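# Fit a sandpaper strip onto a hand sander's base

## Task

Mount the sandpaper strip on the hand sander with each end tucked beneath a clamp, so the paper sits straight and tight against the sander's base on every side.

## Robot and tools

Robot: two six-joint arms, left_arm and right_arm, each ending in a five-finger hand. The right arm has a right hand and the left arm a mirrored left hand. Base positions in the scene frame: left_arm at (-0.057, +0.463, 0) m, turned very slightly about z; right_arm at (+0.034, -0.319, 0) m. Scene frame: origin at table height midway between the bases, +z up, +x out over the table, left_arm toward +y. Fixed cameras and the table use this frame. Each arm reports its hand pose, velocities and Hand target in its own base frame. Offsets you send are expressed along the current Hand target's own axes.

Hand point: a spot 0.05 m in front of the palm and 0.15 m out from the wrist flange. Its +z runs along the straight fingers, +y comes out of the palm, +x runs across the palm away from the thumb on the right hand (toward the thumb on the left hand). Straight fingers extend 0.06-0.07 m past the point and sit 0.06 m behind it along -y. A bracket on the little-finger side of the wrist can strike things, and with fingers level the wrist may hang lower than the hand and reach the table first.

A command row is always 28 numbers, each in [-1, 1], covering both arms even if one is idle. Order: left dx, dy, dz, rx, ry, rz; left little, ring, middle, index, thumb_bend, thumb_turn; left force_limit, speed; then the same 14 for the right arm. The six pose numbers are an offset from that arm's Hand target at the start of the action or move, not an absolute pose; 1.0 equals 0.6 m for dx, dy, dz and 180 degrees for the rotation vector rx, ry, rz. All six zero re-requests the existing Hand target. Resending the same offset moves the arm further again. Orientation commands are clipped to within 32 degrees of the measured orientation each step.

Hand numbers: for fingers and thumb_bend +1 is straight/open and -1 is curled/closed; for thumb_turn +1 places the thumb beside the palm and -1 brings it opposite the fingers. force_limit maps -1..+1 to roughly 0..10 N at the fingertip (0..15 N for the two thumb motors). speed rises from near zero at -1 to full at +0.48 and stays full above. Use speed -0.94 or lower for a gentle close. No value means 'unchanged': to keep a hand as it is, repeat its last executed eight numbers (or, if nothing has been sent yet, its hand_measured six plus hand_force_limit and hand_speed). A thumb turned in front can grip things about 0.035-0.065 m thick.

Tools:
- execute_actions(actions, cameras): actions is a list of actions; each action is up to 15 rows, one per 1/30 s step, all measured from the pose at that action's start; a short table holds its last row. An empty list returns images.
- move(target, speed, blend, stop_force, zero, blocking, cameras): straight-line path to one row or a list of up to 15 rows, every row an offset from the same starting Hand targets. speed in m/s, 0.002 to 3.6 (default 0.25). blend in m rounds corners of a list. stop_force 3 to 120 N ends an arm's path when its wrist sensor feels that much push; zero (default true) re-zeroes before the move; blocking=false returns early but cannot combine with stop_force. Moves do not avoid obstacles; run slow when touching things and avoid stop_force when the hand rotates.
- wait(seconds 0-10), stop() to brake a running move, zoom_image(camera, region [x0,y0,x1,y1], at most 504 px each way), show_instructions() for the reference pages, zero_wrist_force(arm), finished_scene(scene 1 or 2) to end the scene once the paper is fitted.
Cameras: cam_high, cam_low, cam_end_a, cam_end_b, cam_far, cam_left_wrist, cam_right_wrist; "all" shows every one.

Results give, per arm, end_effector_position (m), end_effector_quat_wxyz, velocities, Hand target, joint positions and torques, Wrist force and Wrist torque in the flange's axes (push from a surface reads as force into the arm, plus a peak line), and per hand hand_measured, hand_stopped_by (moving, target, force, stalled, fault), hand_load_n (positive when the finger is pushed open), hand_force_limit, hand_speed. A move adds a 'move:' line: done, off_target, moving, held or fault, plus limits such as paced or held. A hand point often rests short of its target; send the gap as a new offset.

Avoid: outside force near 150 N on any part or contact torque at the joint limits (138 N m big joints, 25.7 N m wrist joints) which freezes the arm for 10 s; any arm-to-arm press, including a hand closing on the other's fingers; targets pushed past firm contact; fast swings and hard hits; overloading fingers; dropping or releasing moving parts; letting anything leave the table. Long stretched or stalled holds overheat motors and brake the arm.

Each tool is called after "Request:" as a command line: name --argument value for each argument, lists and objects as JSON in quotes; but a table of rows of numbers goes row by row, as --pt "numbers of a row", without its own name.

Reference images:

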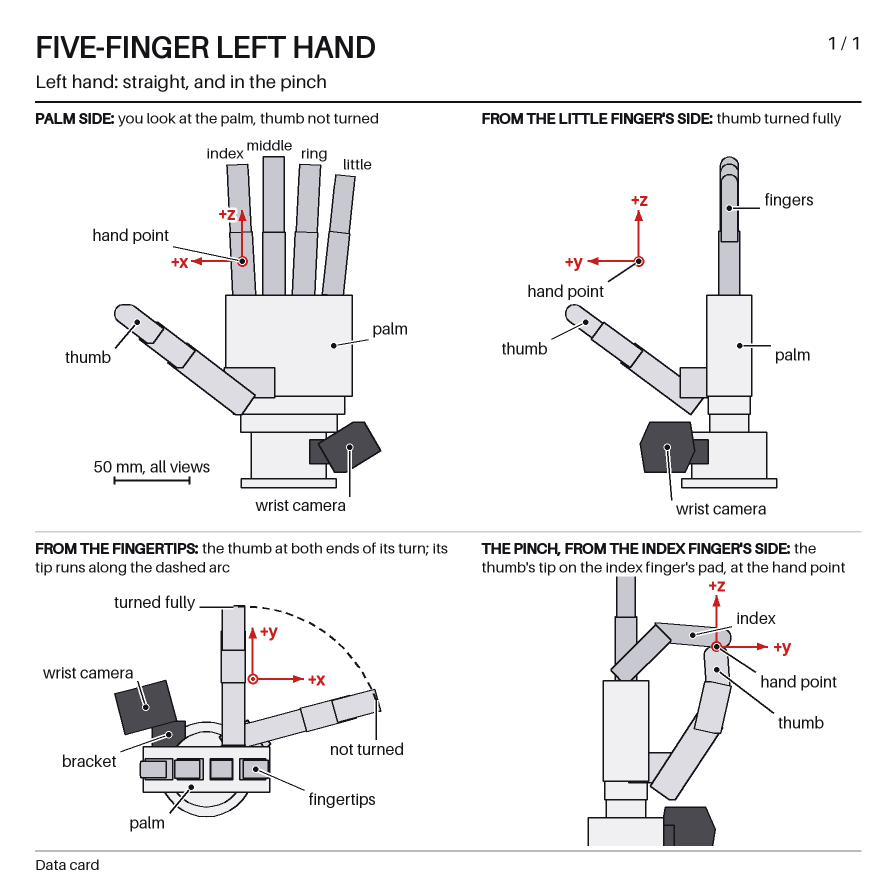

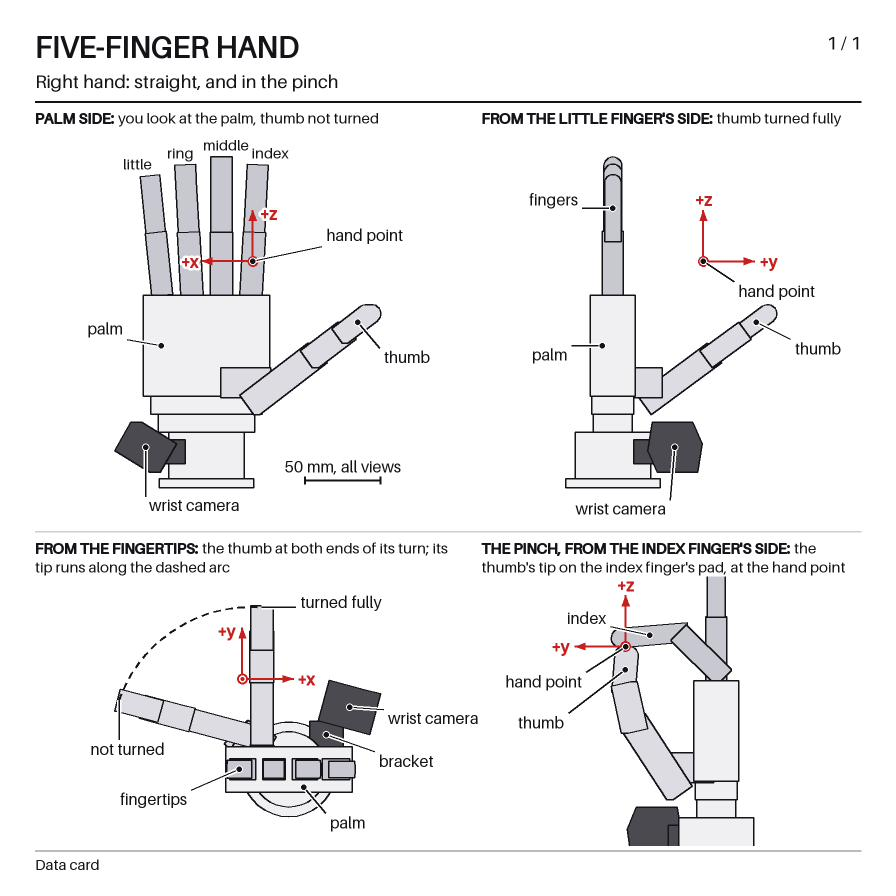

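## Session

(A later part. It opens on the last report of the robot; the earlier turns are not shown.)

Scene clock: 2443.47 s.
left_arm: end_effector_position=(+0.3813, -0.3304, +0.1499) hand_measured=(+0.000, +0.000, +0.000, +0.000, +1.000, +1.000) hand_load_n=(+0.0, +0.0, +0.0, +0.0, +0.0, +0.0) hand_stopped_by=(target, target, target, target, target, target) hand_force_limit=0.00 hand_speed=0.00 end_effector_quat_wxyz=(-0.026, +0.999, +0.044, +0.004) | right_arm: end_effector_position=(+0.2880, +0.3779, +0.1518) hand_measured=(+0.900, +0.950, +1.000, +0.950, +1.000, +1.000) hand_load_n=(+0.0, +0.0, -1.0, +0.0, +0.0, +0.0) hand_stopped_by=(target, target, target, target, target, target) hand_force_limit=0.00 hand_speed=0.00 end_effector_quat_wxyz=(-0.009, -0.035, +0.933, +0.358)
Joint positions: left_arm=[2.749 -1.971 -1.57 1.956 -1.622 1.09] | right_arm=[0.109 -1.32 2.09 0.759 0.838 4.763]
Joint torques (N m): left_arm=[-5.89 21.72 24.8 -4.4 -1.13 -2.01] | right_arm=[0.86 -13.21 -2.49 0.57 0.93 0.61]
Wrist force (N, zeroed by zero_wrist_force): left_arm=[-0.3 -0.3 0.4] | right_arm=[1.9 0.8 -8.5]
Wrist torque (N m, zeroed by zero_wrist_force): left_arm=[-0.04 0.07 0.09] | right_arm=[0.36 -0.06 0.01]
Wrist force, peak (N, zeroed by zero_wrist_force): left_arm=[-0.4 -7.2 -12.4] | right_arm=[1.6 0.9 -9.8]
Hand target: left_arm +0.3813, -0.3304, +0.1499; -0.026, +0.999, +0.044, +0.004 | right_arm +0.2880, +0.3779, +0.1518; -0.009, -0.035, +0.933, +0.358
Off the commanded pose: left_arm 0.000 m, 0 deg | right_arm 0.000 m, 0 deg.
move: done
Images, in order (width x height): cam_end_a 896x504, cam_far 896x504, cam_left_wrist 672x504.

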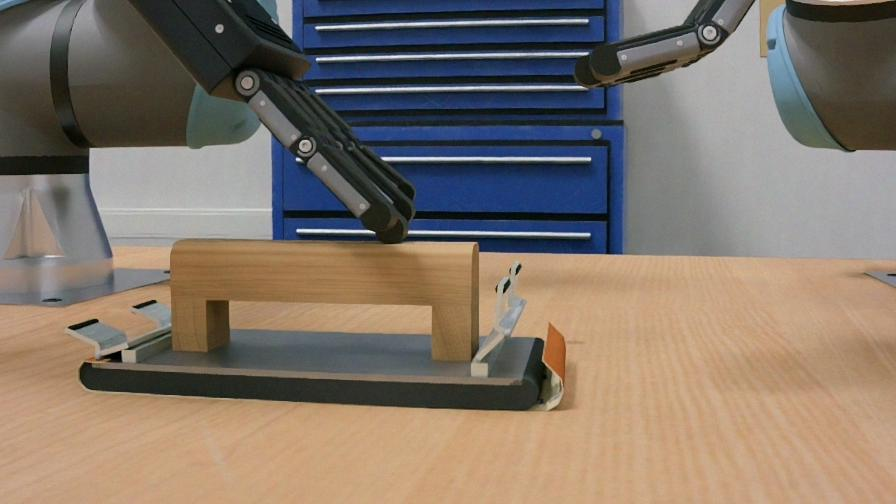

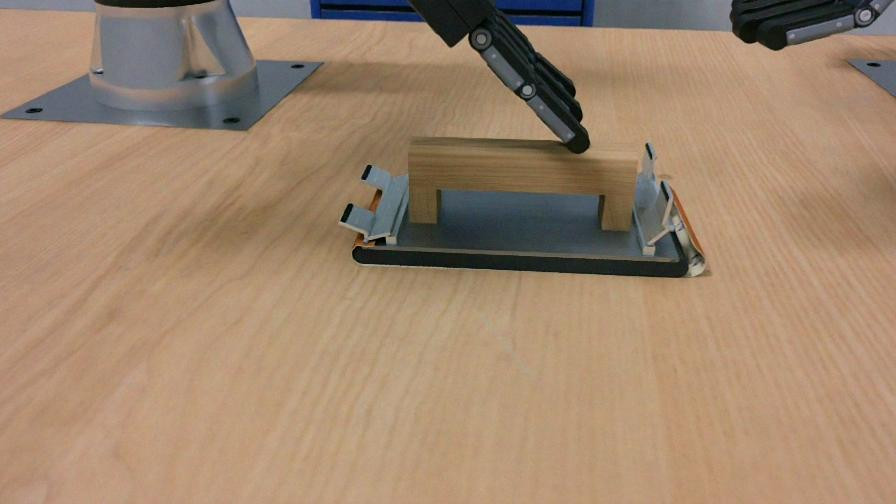

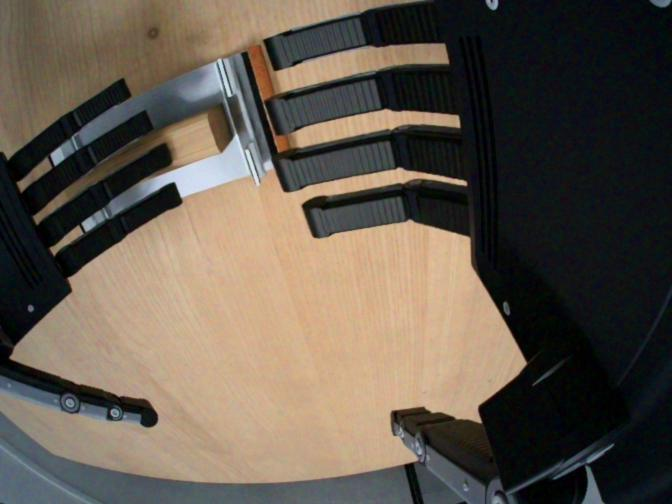

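Request:
move --target '[0,0.0078,0.1498,0,0,0,0,0,0,0,1,1,0,0,0,0,0,0,0,0,0.9,0.95,1,0.95,1,1,0,0]' --speed 0.1 --stop_force 8 --cameras '["cam_far","cam_end_a","cam_left_wrist"]'

Request:
zoom_image --camera "cam_far" --region '[580, 100, 880, 300]'

Request:
zoom_image --camera "cam_left_wrist" --region '[180, 0, 480, 260]'

Scene clock: 2468.63 s.
left_arm: end_effector_position=(+0.3823, -0.3303, +0.0599) hand_measured=(+0.000, +0.000, +0.000, +0.000, +1.000, +1.000) hand_load_n=(+0.0, +0.5, +0.0, +0.0, +0.0, +0.0) hand_stopped_by=(target, target, target, target, target, target) hand_force_limit=0.00 hand_speed=0.00 end_effector_quat_wxyz=(-0.026, +0.999, +0.044, +0.004) | right_arm: end_effector_position=(+0.2880, +0.3779, +0.1518) hand_measured=(+0.900, +0.950, +1.000, +0.950, +1.000, +1.000) hand_load_n=(+0.0, +0.0, -1.0, +0.0, +0.0, +0.0) hand_stopped_by=(target, target, target, target, target, target) hand_force_limit=0.00 hand_speed=0.00 end_effector_quat_wxyz=(-0.009, -0.035, +0.933, +0.358)
Joint positions: left_arm=[2.75 -2.075 -1.673 2.162 -1.622 1.091] | right_arm=[0.109 -1.32 2.09 0.759 0.838 4.763]
Joint torques (N m): left_arm=[2.47 23.81 3.62 -0.81 0.83 0.81] | right_arm=[0.13 -13.46 -2.98 0.75 0.82 0.54]
Wrist force (N, zeroed by zero_wrist_force): left_arm=[-0.2 -0.3 0.4] | right_arm=[1.7 0.7 -8.6]
Wrist torque (N m, zeroed by zero_wrist_force): left_arm=[-0.04 0.05 -0.01] | right_arm=[0.36 -0.02 -0.01]
Wrist force, peak (N, zeroed by zero_wrist_force): left_arm=[-0.2 -0.2 0.9] | right_arm=[1.6 0.9 -9.1]
Hand target: left_arm +0.3822, -0.3303, +0.0599; -0.026, +0.999, +0.044, +0.004 | right_arm +0.2880, +0.3779, +0.1518; -0.009, -0.035, +0.933, +0.358
Off the commanded pose: left_arm 0.000 m, 0 deg | right_arm 0.000 m, 0 deg.
move: done
Images, in order (width x height): cam_end_a 896x504, cam_far 896x504, cam_left_wrist 672x504.

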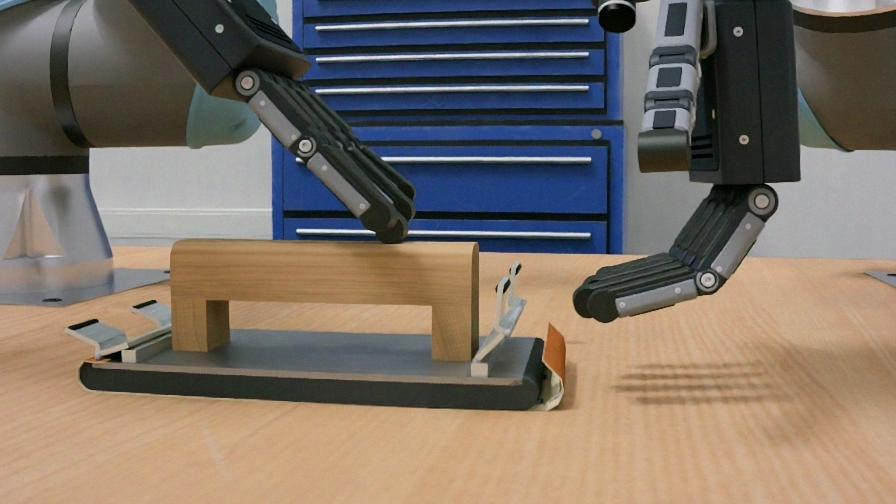

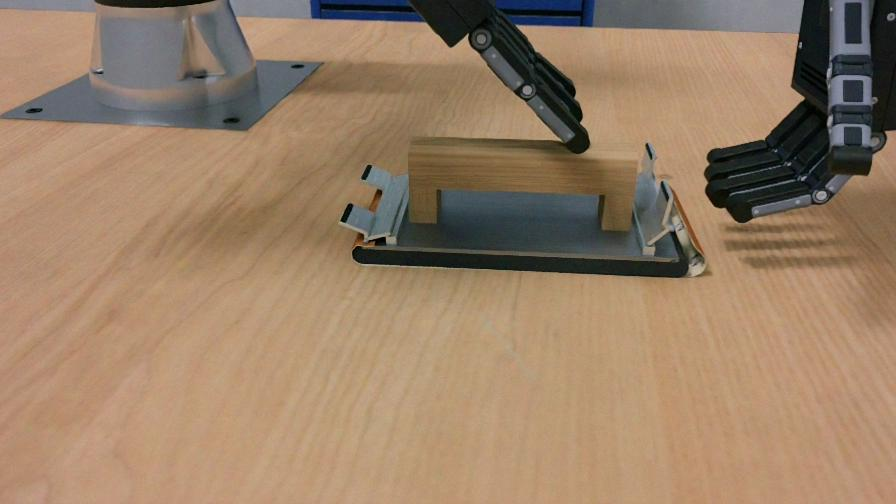

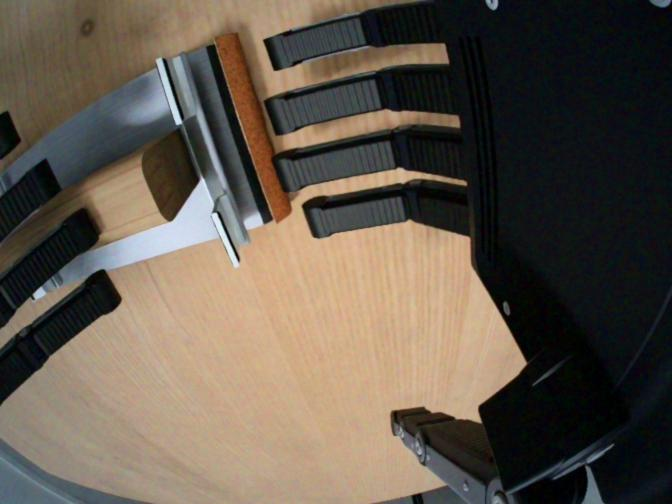

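Scaled by 1.680 from the camera's 896x504 image, which has a finer 1280x720 frame.

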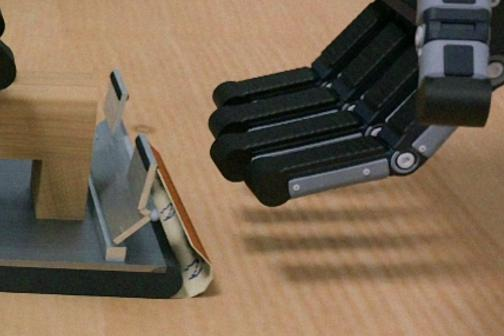

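Scaled by 1.680 from the camera's 672x504 image, which has a finer 960x720 frame.

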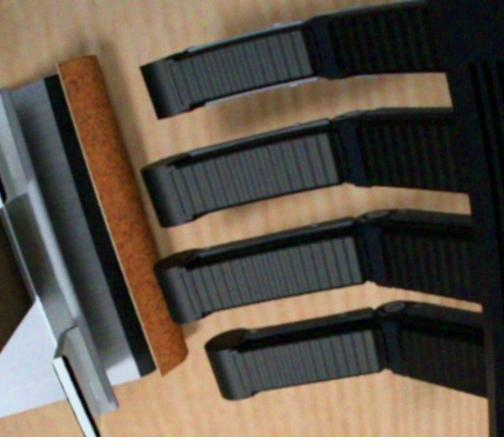

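Request:
move --target '[-0.0278,-0.0223,0.0012,0,0,0.0217,-0.8,0,-0.8,0,1,1,0,0,0,0,0,0,0,0,0.9,0.95,1,0.95,1,1,0,0]' --speed 0.1 --cameras '["cam_far","cam_end_a","cam_left_wrist"]'

Request:
zoom_image --camera "cam_left_wrist" --region '[180, 0, 480, 260]'

Scene clock: 2505.53 s.
left_arm: end_effector_position=(+0.3645, -0.3184, +0.0597) hand_measured=(-0.800, +0.000, -0.800, +0.000, +1.000, +1.000) hand_load_n=(+0.0, +0.0, +0.0, +0.0, +0.0, +0.0) hand_stopped_by=(target, target, target, target, target, target) hand_force_limit=0.00 hand_speed=0.00 end_effector_quat_wxyz=(-0.026, +1.000, +0.010, +0.003) | right_arm: end_effector_position=(+0.2880, +0.3779, +0.1518) hand_measured=(+0.900, +0.950, +1.000, +0.950, +1.000, +1.000) hand_load_n=(+0.0, +0.0, -1.0, +0.0, +0.0, +0.0) hand_stopped_by=(target, target, target, target, target, target) hand_force_limit=0.00 hand_speed=0.00 end_effector_quat_wxyz=(-0.009, -0.035, +0.933, +0.358)
Joint positions: left_arm=[2.77 -2.035 -1.737 2.188 -1.622 1.178] | right_arm=[0.109 -1.32 2.09 0.759 0.838 4.763]
Joint torques (N m): left_arm=[8.84 36.55 3.62 -0.63 0.98 1.48] | right_arm=[0.18 -13.41 -2.48 0.7 0.7 0.52]
Wrist force (N, zeroed by zero_wrist_force): left_arm=[-0.3 -0.2 0.4] | right_arm=[1.5 1.0 -8.4]
Wrist torque (N m, zeroed by zero_wrist_force): left_arm=[-0.03 0.07 -0.02] | right_arm=[0.36 0.00 -0.02]
Wrist force, peak (N, zeroed by zero_wrist_force): left_arm=[-0.1 -0.4 0.6] | right_arm=[1.9 1.1 -8.9]
Hand target: left_arm +0.3645, -0.3184, +0.0597; -0.026, +1.000, +0.010, +0.003 | right_arm +0.2880, +0.3779, +0.1518; -0.009, -0.035, +0.933, +0.358
Off the commanded pose: left_arm 0.000 m, 0 deg | right_arm 0.000 m, 0 deg.
move: done
Images, in order (width x height): cam_end_a 896x504, cam_far 896x504, cam_left_wrist 672x504.

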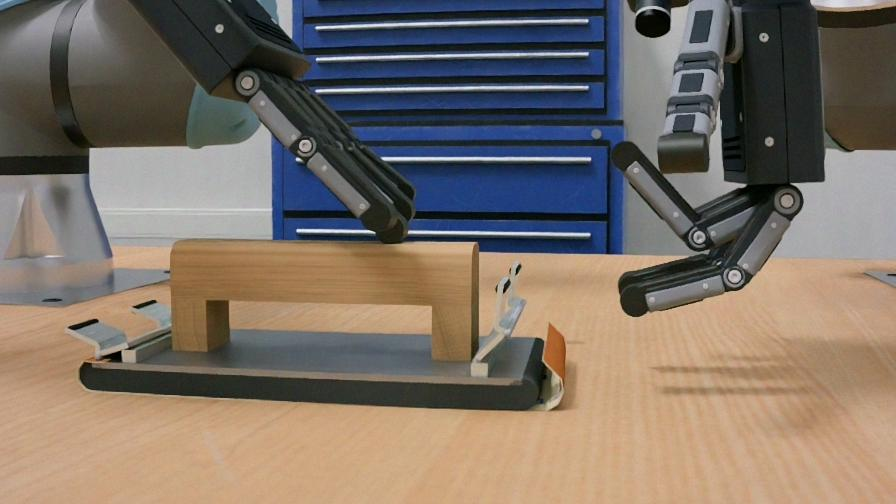

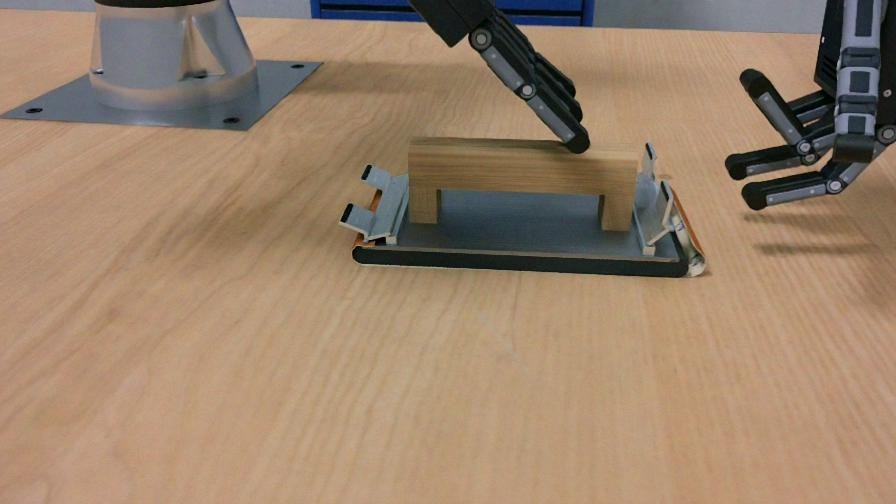

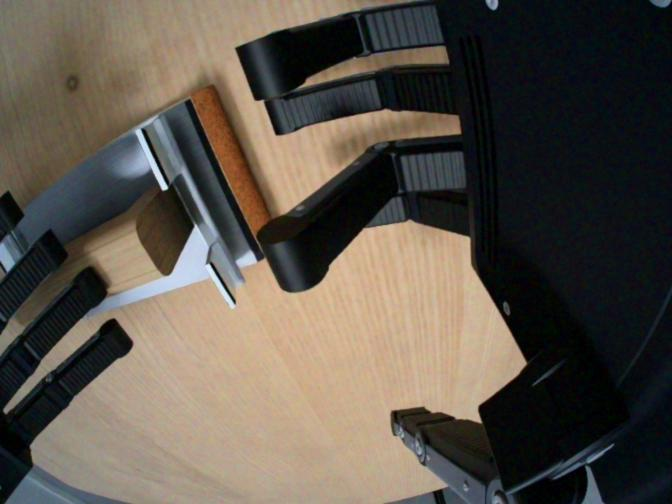

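Scaled by 1.680 from the camera's 672x504 image, which has a finer 960x720 frame.

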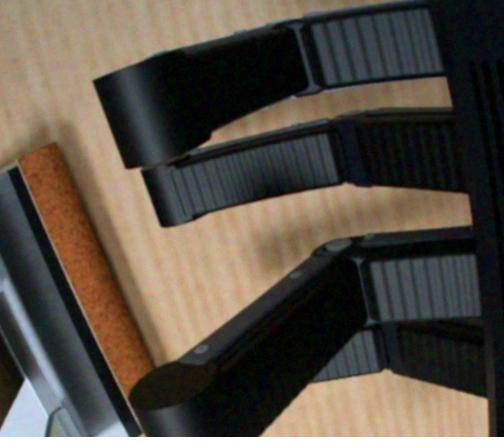

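Request:
move --target '[-0.0003,0.0022,0.0416,0,0,0,-0.8,0,-1,0,1,1,0,0,0,0,0,0,0,0,0.9,0.95,1,0.95,1,1,0,0]' --speed 0.06 --stop_force 5

Request:
move --target '[-0.0002,0.0013,0.025,0,0,0,-0.8,0,-1,0,1,1,0,0,0,0,0,0,0,0,0.9,0.95,1,0.95,1,1,0,0]' --speed 0.008 --stop_force 3 --cameras '["cam_far","cam_end_a","cam_left_wrist"]'

Request:
zoom_image --camera "cam_end_a" --region '[460, 250, 760, 430]'

Request:
zoom_image --camera "cam_far" --region '[600, 100, 900, 300]'

Scene clock: 2531.80 s.
left_arm: end_effector_position=(+0.3645, -0.3184, +0.0347) hand_measured=(-0.800, +0.000, -1.000, +0.000, +1.000, +1.000) hand_load_n=(+0.5, +0.0, +0.0, +0.0, +0.0, +0.0) hand_stopped_by=(target, target, target, target, target, target) hand_force_limit=0.00 hand_speed=0.00 end_effector_quat_wxyz=(-0.026, +1.000, +0.010, +0.003) | right_arm: end_effector_position=(+0.2880, +0.3779, +0.1518) hand_measured=(+0.900, +0.950, +1.000, +0.950, +1.000, +1.000) hand_load_n=(+0.0, +0.0, -1.0, +0.0, +0.0, +0.0) hand_stopped_by=(target, target, target, target, target, target) hand_force_limit=0.00 hand_speed=0.00 end_effector_quat_wxyz=(-0.009, -0.035, +0.933, +0.358)
Joint positions: left_arm=[2.77 -2.072 -1.758 2.245 -1.622 1.179] | right_arm=[0.109 -1.32 2.09 0.759 0.838 4.763]
Joint torques (N m): left_arm=[-1.85 22.9 3.63 -0.77 0.54 -0.75] | right_arm=[-0.07 -13.5 -2.44 0.89 0.61 0.5]
Wrist force (N, zeroed by zero_wrist_force): left_arm=[-0.1 -0.1 0.3] | right_arm=[1.8 0.9 -8.3]
Wrist torque (N m, zeroed by zero_wrist_force): left_arm=[-0.01 0.04 -0.01] | right_arm=[0.32 -0.05 -0.01]
Wrist force, peak (N, zeroed by zero_wrist_force): left_arm=[0.0 -0.2 0.8] | right_arm=[1.7 1.2 -8.9]
Hand target: left_arm +0.3645, -0.3184, +0.0347; -0.026, +1.000, +0.010, +0.003 | right_arm +0.2880, +0.3779, +0.1518; -0.009, -0.035, +0.933, +0.358
Off the commanded pose: left_arm 0.000 m, 0 deg | right_arm 0.000 m, 0 deg.
move: done

Scene clock: 2534.00 s.
left_arm: end_effector_position=(+0.3644, -0.3184, +0.0272) hand_measured=(-0.800, +0.000, -1.000, +0.000, +1.000, +1.000) hand_load_n=(+0.0, -1.5, +0.0, -1.0, +0.0, +0.0) hand_stopped_by=(target, target, target, target, target, target) hand_force_limit=0.00 hand_speed=0.00 end_effector_quat_wxyz=(-0.026, +1.000, +0.010, +0.003) | right_arm: end_effector_position=(+0.2880, +0.3779, +0.1518) hand_measured=(+0.900, +0.950, +1.000, +0.950, +1.000, +1.000) hand_load_n=(+0.0, +0.0, -1.0, +0.0, +0.0, +0.0) hand_stopped_by=(target, target, target, target, target, target) hand_force_limit=0.00 hand_speed=0.00 end_effector_quat_wxyz=(-0.009, -0.035, +0.933, +0.358)
Joint positions: left_arm=[2.77 -2.083 -1.764 2.263 -1.622 1.179] | right_arm=[0.109 -1.32 2.09 0.759 0.838 4.763]
Joint torques (N m): left_arm=[-2.61 37.54 21.41 -4.07 1.05 -1.07] | right_arm=[-0.48 -14.03 -2.51 0.91 0.52 0.45]
Wrist force (N, zeroed by zero_wrist_force): left_arm=[0.3 -2.1 -3.6] | right_arm=[1.9 1.0 -8.7]
Wrist torque (N m, zeroed by zero_wrist_force): left_arm=[-0.03 -0.04 0.05] | right_arm=[0.37 -0.06 0.01]
Wrist force, peak (N, zeroed by zero_wrist_force): left_arm=[0.4 -5.6 -7.5] | right_arm=[1.6 1.0 -9.1]
Hand target: left_arm +0.3644, -0.3184, +0.0272; -0.026, +1.000, +0.010, +0.003 (not the last commanded pose) | right_arm +0.2880, +0.3779, +0.1518; -0.009, -0.035, +0.933, +0.358
Off the commanded pose: left_arm 0.008 m, 0 deg | right_arm 0.000 m, 0 deg.
move: contact (left_arm)
Images, in order (width x height): cam_end_a 896x504, cam_far 896x504, cam_left_wrist 672x504.

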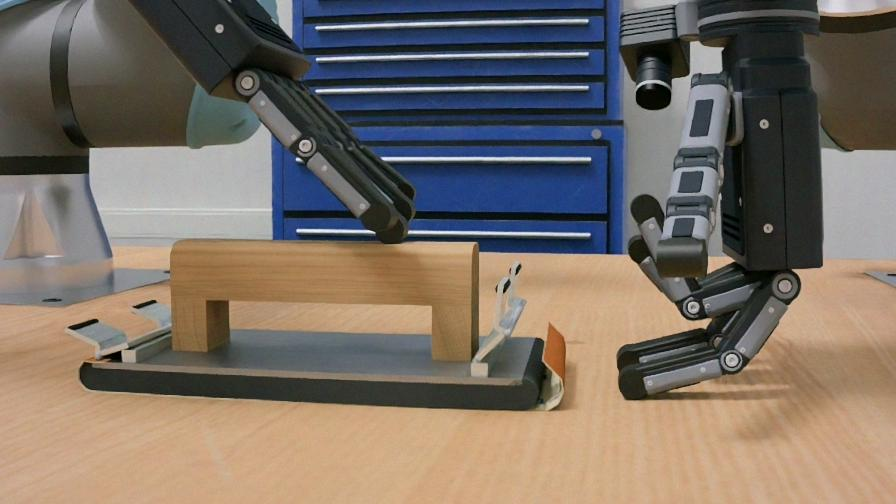

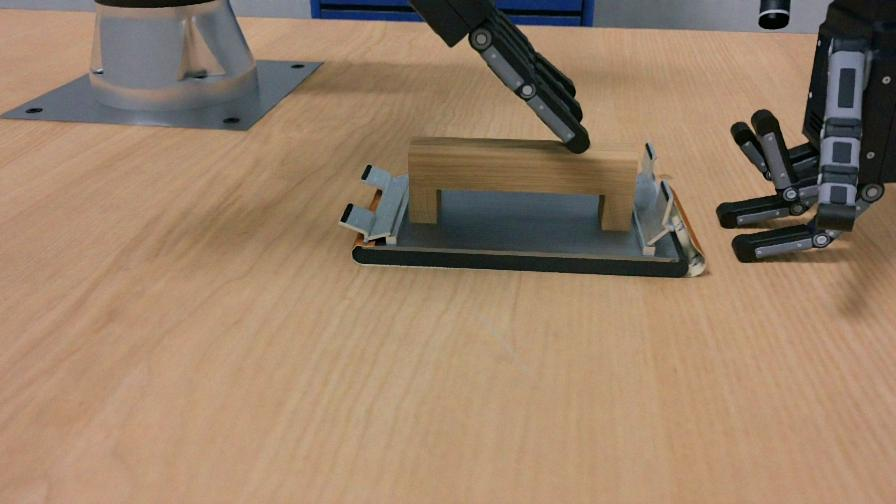

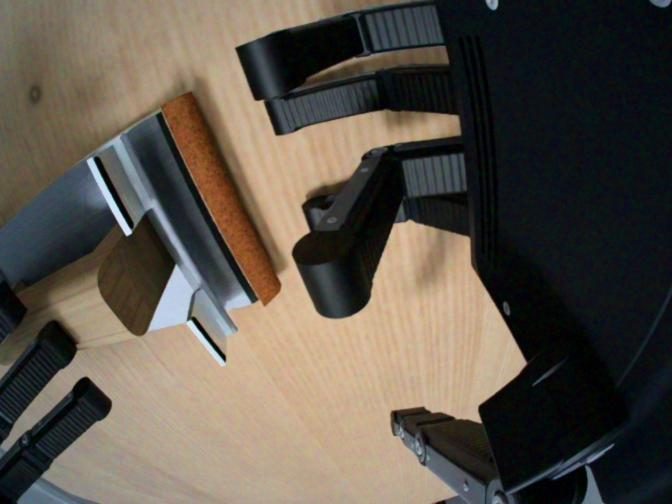

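Scaled by 1.680 from the camera's 896x504 image, which has a finer 1280x720 frame.

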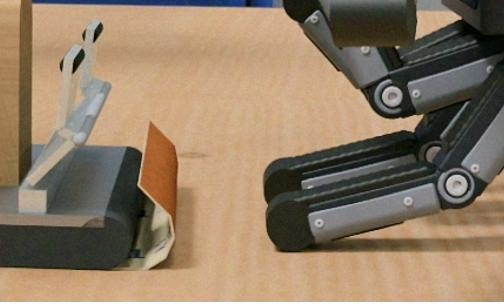

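Invalid region (600, 100, 900, 300): it reaches outside that camera's 896x504 image.

Request:
move --target '[0,-0.0001,-0.0013,0,0,0,-0.8,0,-1,0,1,1,0,0,0,0,0,0,0,0,0.9,0.95,1,0.95,1,1,0,0]' --speed 0.02

Request:
move --target '[0.002,0.075,-0.0039,0,0,0,-0.8,0,-1,0,1,1,0,0,0,0,0,0,0,0,0.9,0.95,1,0.95,1,1,0,0]' --speed 0.015 --stop_force 10 --cameras '["cam_far","cam_end_a","cam_left_wrist"]'

Request:
zoom_image --camera "cam_end_a" --region '[440, 290, 640, 430]'

Request:
zoom_image --camera "cam_far" --region '[600, 130, 800, 300]'

Scene clock: 2558.17 s.
left_arm: end_effector_position=(+0.3644, -0.3184, +0.0279) hand_measured=(-0.800, +0.000, -1.000, +0.000, +1.000, +1.000) hand_load_n=(+0.0, +0.0, +0.0, +0.0, +0.0, +0.0) hand_stopped_by=(target, target, target, target, target, target) hand_force_limit=0.00 hand_speed=0.00 end_effector_quat_wxyz=(-0.026, +1.000, +0.010, +0.003) | right_arm: end_effector_position=(+0.2880, +0.3779, +0.1518) hand_measured=(+0.900, +0.950, +1.000, +0.950, +1.000, +1.000) hand_load_n=(+0.0, +0.0, -1.0, +0.0, -0.5, +0.0) hand_stopped_by=(target, target, target, target, target, target) hand_force_limit=0.00 hand_speed=0.00 end_effector_quat_wxyz=(-0.009, -0.035, +0.933, +0.358)
Joint positions: left_arm=[2.77 -2.082 -1.764 2.261 -1.622 1.179] | right_arm=[0.109 -1.32 2.09 0.759 0.838 4.763]
Joint torques (N m): left_arm=[2.91 39.28 22.73 -4.34 1.12 0.24] | right_arm=[-0.83 -14.01 -2.56 0.97 0.59 0.36]
Wrist force (N, zeroed by zero_wrist_force): left_arm=[-0.1 -0.3 0.2] | right_arm=[2.0 0.9 -8.6]
Wrist torque (N m, zeroed by zero_wrist_force): left_arm=[-0.02 0.04 0.00] | right_arm=[0.35 -0.06 0.01]
Wrist force, peak (N, zeroed by zero_wrist_force): left_arm=[0.3 -2.3 -3.8] | right_arm=[1.7 1.2 -8.9]
Hand target: left_arm +0.3644, -0.3184, +0.0280; -0.026, +1.000, +0.010, +0.003 | right_arm +0.2880, +0.3779, +0.1518; -0.009, -0.035, +0.933, +0.358
Off the commanded pose: left_arm 0.000 m, 0 deg | right_arm 0.000 m, 0 deg.
move: done

Scene clock: 2561.30 s.
left_arm: end_effector_position=(+0.3658, -0.3481, +0.0279) hand_measured=(-0.800, +0.000, -1.000, +0.000, +1.000, +1.000) hand_load_n=(+0.0, +0.0, +0.0, -0.5, +0.0, +0.0) hand_stopped_by=(target, target, target, target, target, target) hand_force_limit=0.00 hand_speed=0.00 end_effector_quat_wxyz=(-0.026, +1.000, +0.010, +0.003) | right_arm: end_effector_position=(+0.2880, +0.3779, +0.1518) hand_measured=(+0.900, +0.950, +1.000, +0.950, +1.000, +1.000) hand_load_n=(+0.0, +0.0, -1.0, +0.5, +0.0, +0.0) hand_stopped_by=(target, target, target, target, target, target) hand_force_limit=0.00 hand_speed=0.00 end_effector_quat_wxyz=(-0.009, -0.035, +0.933, +0.358)
Joint positions: left_arm=[2.706 -2.122 -1.696 2.23 -1.621 1.115] | right_arm=[0.109 -1.32 2.09 0.759 0.838 4.763]
Joint torques (N m): left_arm=[5.17 38.62 3.72 0.4 2.27 1.72] | right_arm=[-0.38 -15.08 -2.65 0.99 0.51 0.28]
Wrist force (N, zeroed by zero_wrist_force): left_arm=[-0.4 -10.2 -3.7] | right_arm=[1.6 0.9 -8.6]
Wrist torque (N m, zeroed by zero_wrist_force): left_arm=[-0.05 0.00 0.13] | right_arm=[0.38 -0.01 0.00]
Wrist force, peak (N, zeroed by zero_wrist_force): left_arm=[-0.6 -15.7 -4.4] | right_arm=[1.6 0.9 -9.3]
Hand target: left_arm +0.3658, -0.3481, +0.0279; -0.026, +1.000, +0.010, +0.003 (not the last commanded pose) | right_arm +0.2880, +0.3779, +0.1518; -0.009, -0.035, +0.933, +0.358
Off the commanded pose: left_arm 0.015 m, 0 deg | right_arm 0.000 m, 0 deg.
move: contact (left_arm)
Images, in order (width x height): cam_end_a 896x504, cam_far 896x504, cam_left_wrist 672x504.

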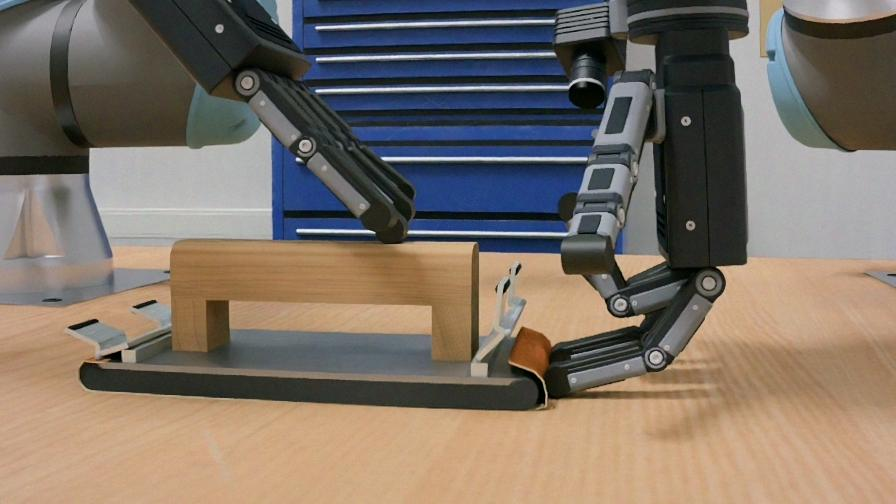

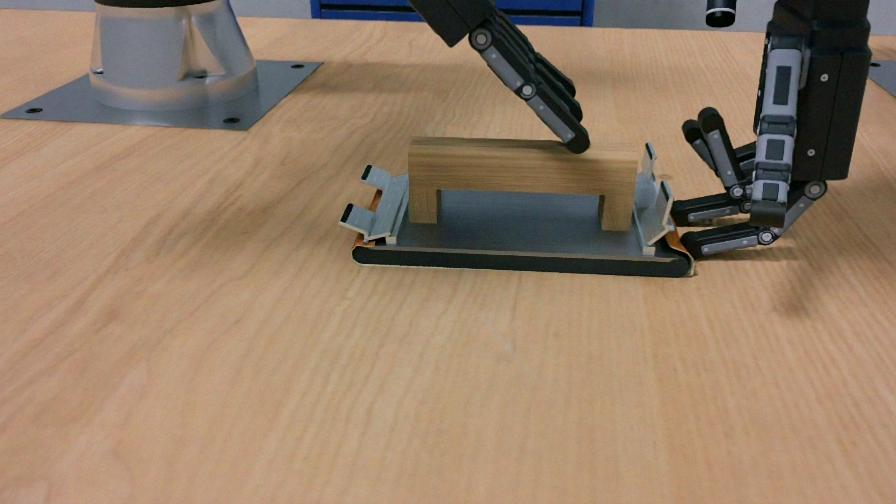

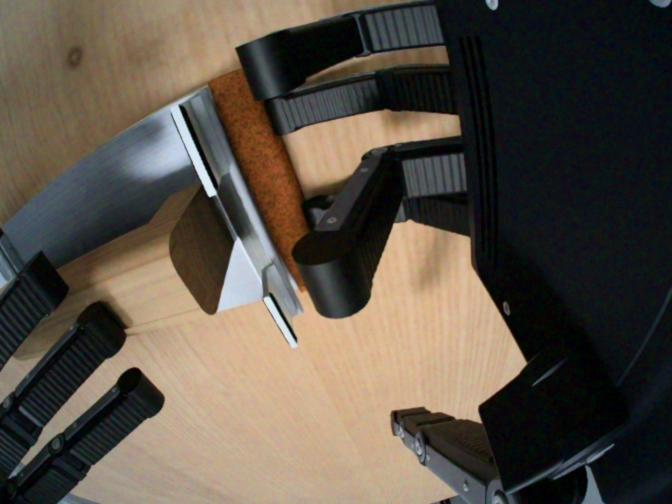

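Scaled by 2.520 from the camera's 896x504 image, which has a finer 1280x720 frame.

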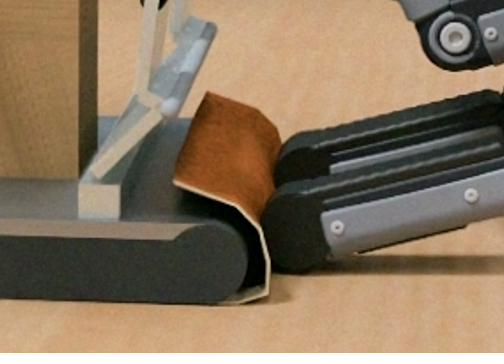

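Scaled by 2.520 from the camera's 896x504 image, which has a finer 1280x720 frame.

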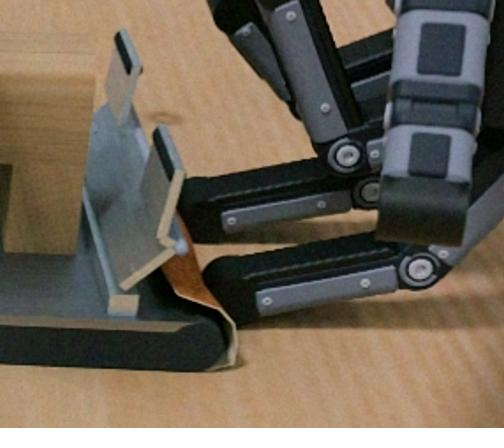

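Request:
move --target '[0.0008,0.03,-0.0015,0,0,0,-0.8,0,-1,0,1,1,0,0,0,0,0,0,0,0,0.9,0.95,1,0.95,1,1,0,0]' --speed 0.008 --stop_force 8 --cameras '["cam_far","cam_end_a"]'

Request:
zoom_image --camera "cam_end_a" --region '[440, 290, 640, 430]'

Scene clock: 2568.97 s.
left_arm: end_effector_position=(+0.3658, -0.3487, +0.0279) hand_measured=(-0.800, +0.000, -1.000, +0.000, +1.000, +1.000) hand_load_n=(+0.0, +1.0, +0.0, +1.0, +0.0, +0.0) hand_stopped_by=(target, target, target, target, target, target) hand_force_limit=0.00 hand_speed=0.00 end_effector_quat_wxyz=(-0.026, +1.000, +0.010, +0.003) | right_arm: end_effector_position=(+0.2880, +0.3779, +0.1518) hand_measured=(+0.900, +0.950, +1.000, +0.950, +1.000, +1.000) hand_load_n=(+0.0, +0.0, -0.5, +0.0, +0.0, +0.0) hand_stopped_by=(target, target, target, target, target, target) hand_force_limit=0.00 hand_speed=0.00 end_effector_quat_wxyz=(-0.009, -0.035, +0.933, +0.358)
Joint positions: left_arm=[2.704 -2.123 -1.695 2.229 -1.621 1.113] | right_arm=[0.109 -1.32 2.09 0.759 0.838 4.763]
Joint torques (N m): left_arm=[3.62 38.69 5.37 1.22 4.18 1.78] | right_arm=[-0.57 -14.86 -2.13 1.05 0.43 0.25]
Wrist force (N, zeroed by zero_wrist_force): left_arm=[-0.6 -17.6 -5.0] | right_arm=[1.7 1.2 -9.3]
Wrist torque (N m, zeroed by zero_wrist_force): left_arm=[-0.07 -0.03 0.28] | right_arm=[0.46 -0.02 -0.01]
Wrist force, peak (N, zeroed by zero_wrist_force): left_arm=[-0.8 -21.6 -5.0] | right_arm=[1.5 1.0 -9.6]
Hand target: left_arm +0.3658, -0.3487, +0.0279; -0.026, +1.000, +0.010, +0.003 (not the last commanded pose) | right_arm +0.2880, +0.3779, +0.1518; -0.009, -0.035, +0.933, +0.358
Off the commanded pose: left_arm 0.017 m, 0 deg | right_arm 0.000 m, 0 deg.
move: contact (left_arm)
Images, in order (width x height): cam_end_a 896x504, cam_far 896x504.

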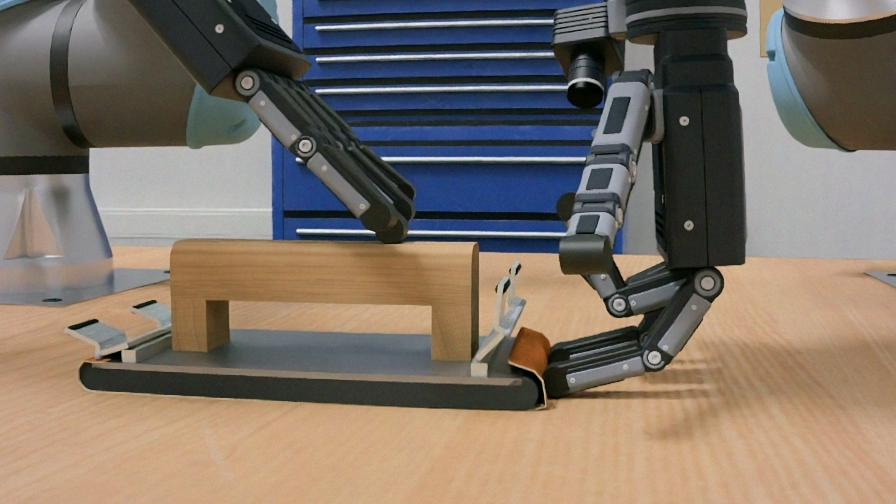

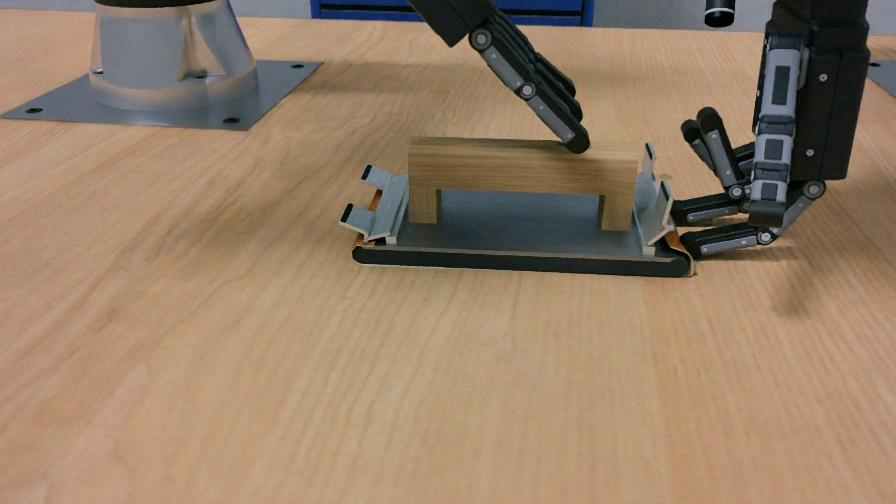

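Scaled by 2.520 from the camera's 896x504 image, which has a finer 1280x720 frame.

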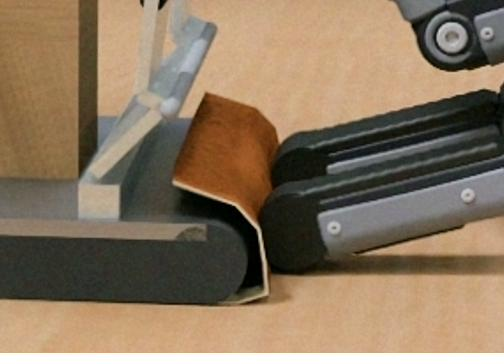

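Request:
move --pt "0 0 0 0 0 0 -0.8 0 -1 0 1 1 0 0 -0.0003 0.0223 -0.0248 0 0 0 0.9 0.95 1 0.95 1 1 0 0" --pt "0 0 0 0 0 0 -0.8 0 -1 0 1 1 0 0 -0.0038 0.0587 0.008 0 0 0 -0.8 1 -0.8 1 1 1 0 0" --speed '[0.05,0.06]' --blend '[0.005,0]' --cameras '["cam_far","cam_end_a"]'

Request:
zoom_image --camera "cam_end_a" --region '[440, 230, 640, 430]'

Request:
zoom_image --camera "cam_far" --region '[560, 80, 800, 300]'

Scene clock: 2611.47 s.
left_arm: end_effector_position=(+0.3658, -0.3487, +0.0279) hand_measured=(-0.800, +0.000, -1.000, +0.000, +1.000, +1.000) hand_load_n=(+0.0, -0.5, +0.0, -1.0, +0.0, +0.0) hand_stopped_by=(target, target, target, target, target, target) hand_force_limit=0.00 hand_speed=0.00 end_effector_quat_wxyz=(-0.026, +1.000, +0.010, +0.003) | right_arm: end_effector_position=(+0.2880, +0.4073, +0.1718) hand_measured=(-0.800, +1.000, -0.800, +1.000, +1.000, +1.000) hand_load_n=(+0.0, +0.0, +0.0, +0.0, +0.0, +0.0) hand_stopped_by=(target, target, target, target, target, target) hand_force_limit=0.00 hand_speed=0.00 end_effector_quat_wxyz=(-0.009, -0.035, +0.933, +0.358)
Joint positions: left_arm=[2.704 -2.123 -1.695 2.229 -1.621 1.113] | right_arm=[0.208 -1.337 2.014 0.764 0.847 4.894]
Joint torques (N m): left_arm=[3.77 38.16 5.46 -3.53 -0.17 -0.88] | right_arm=[13.77 -10.71 -27.09 0.3 0.63 1.35]
Wrist force (N, zeroed by zero_wrist_force): left_arm=[-0.1 -7.8 -3.8] | right_arm=[1.1 -1.1 0.9]
Wrist torque (N m, zeroed by zero_wrist_force): left_arm=[-0.05 -0.02 0.13] | right_arm=[-0.27 -0.23 -0.09]
Wrist force, peak (N, zeroed by zero_wrist_force): left_arm=[-0.5 -17.8 -4.9] | right_arm=[1.9 1.1 -9.6]
Hand target: left_arm +0.3658, -0.3487, +0.0279; -0.026, +1.000, +0.010, +0.003 | right_arm +0.2880, +0.4073, +0.1718; -0.009, -0.035, +0.933, +0.358
Off the commanded pose: left_arm 0.000 m, 0 deg | right_arm 0.000 m, 0 deg.
move: done
Images, in order (width x height): cam_end_a 896x504, cam_far 896x504.

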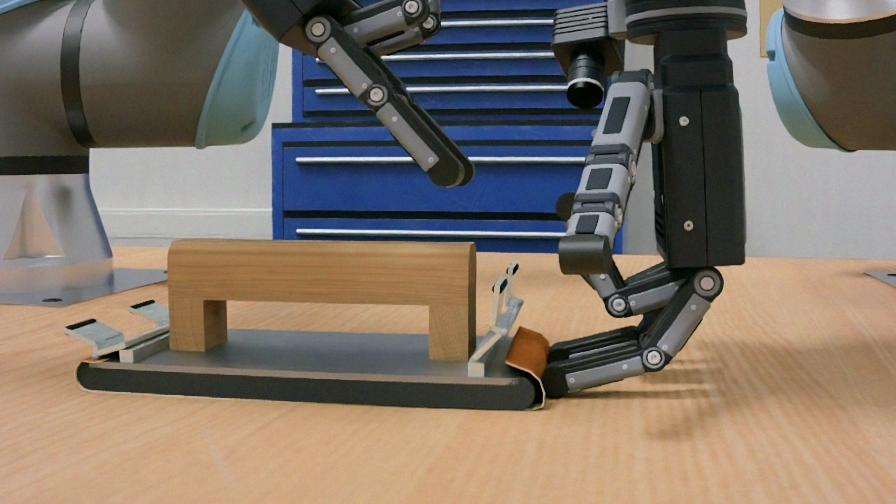

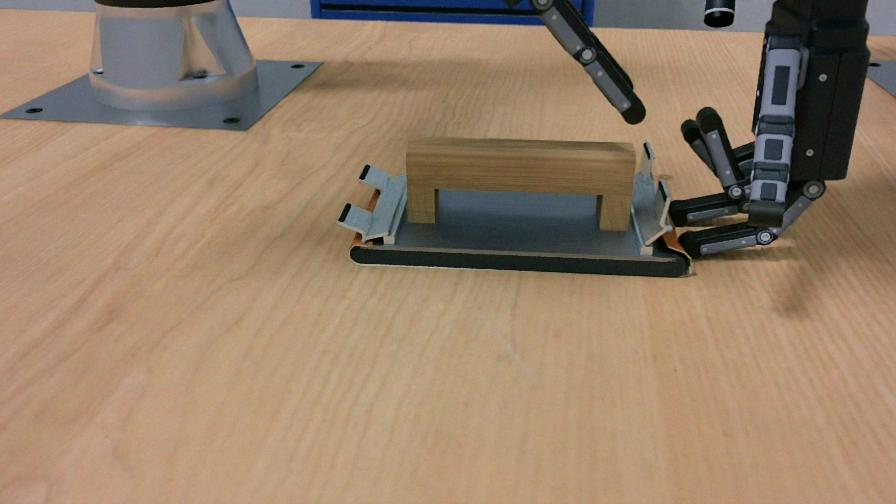

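Scaled by 2.520 from the camera's 896x504 image, which has a finer 1280x720 frame.

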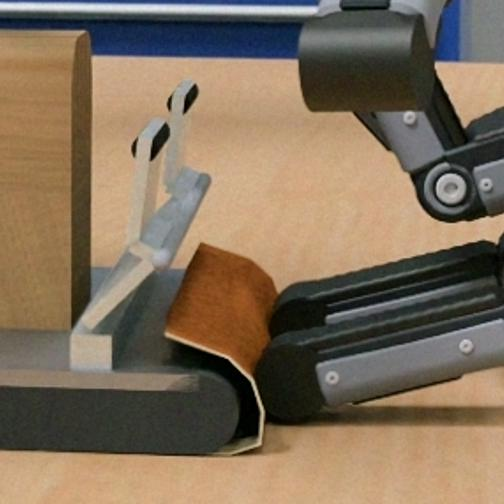

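Scaled by 2.100 from the camera's 896x504 image, which has a finer 1280x720 frame.

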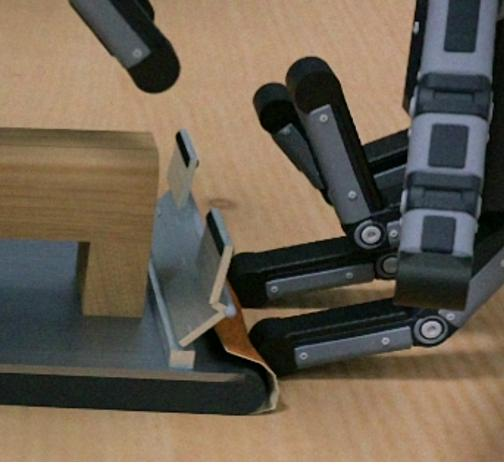

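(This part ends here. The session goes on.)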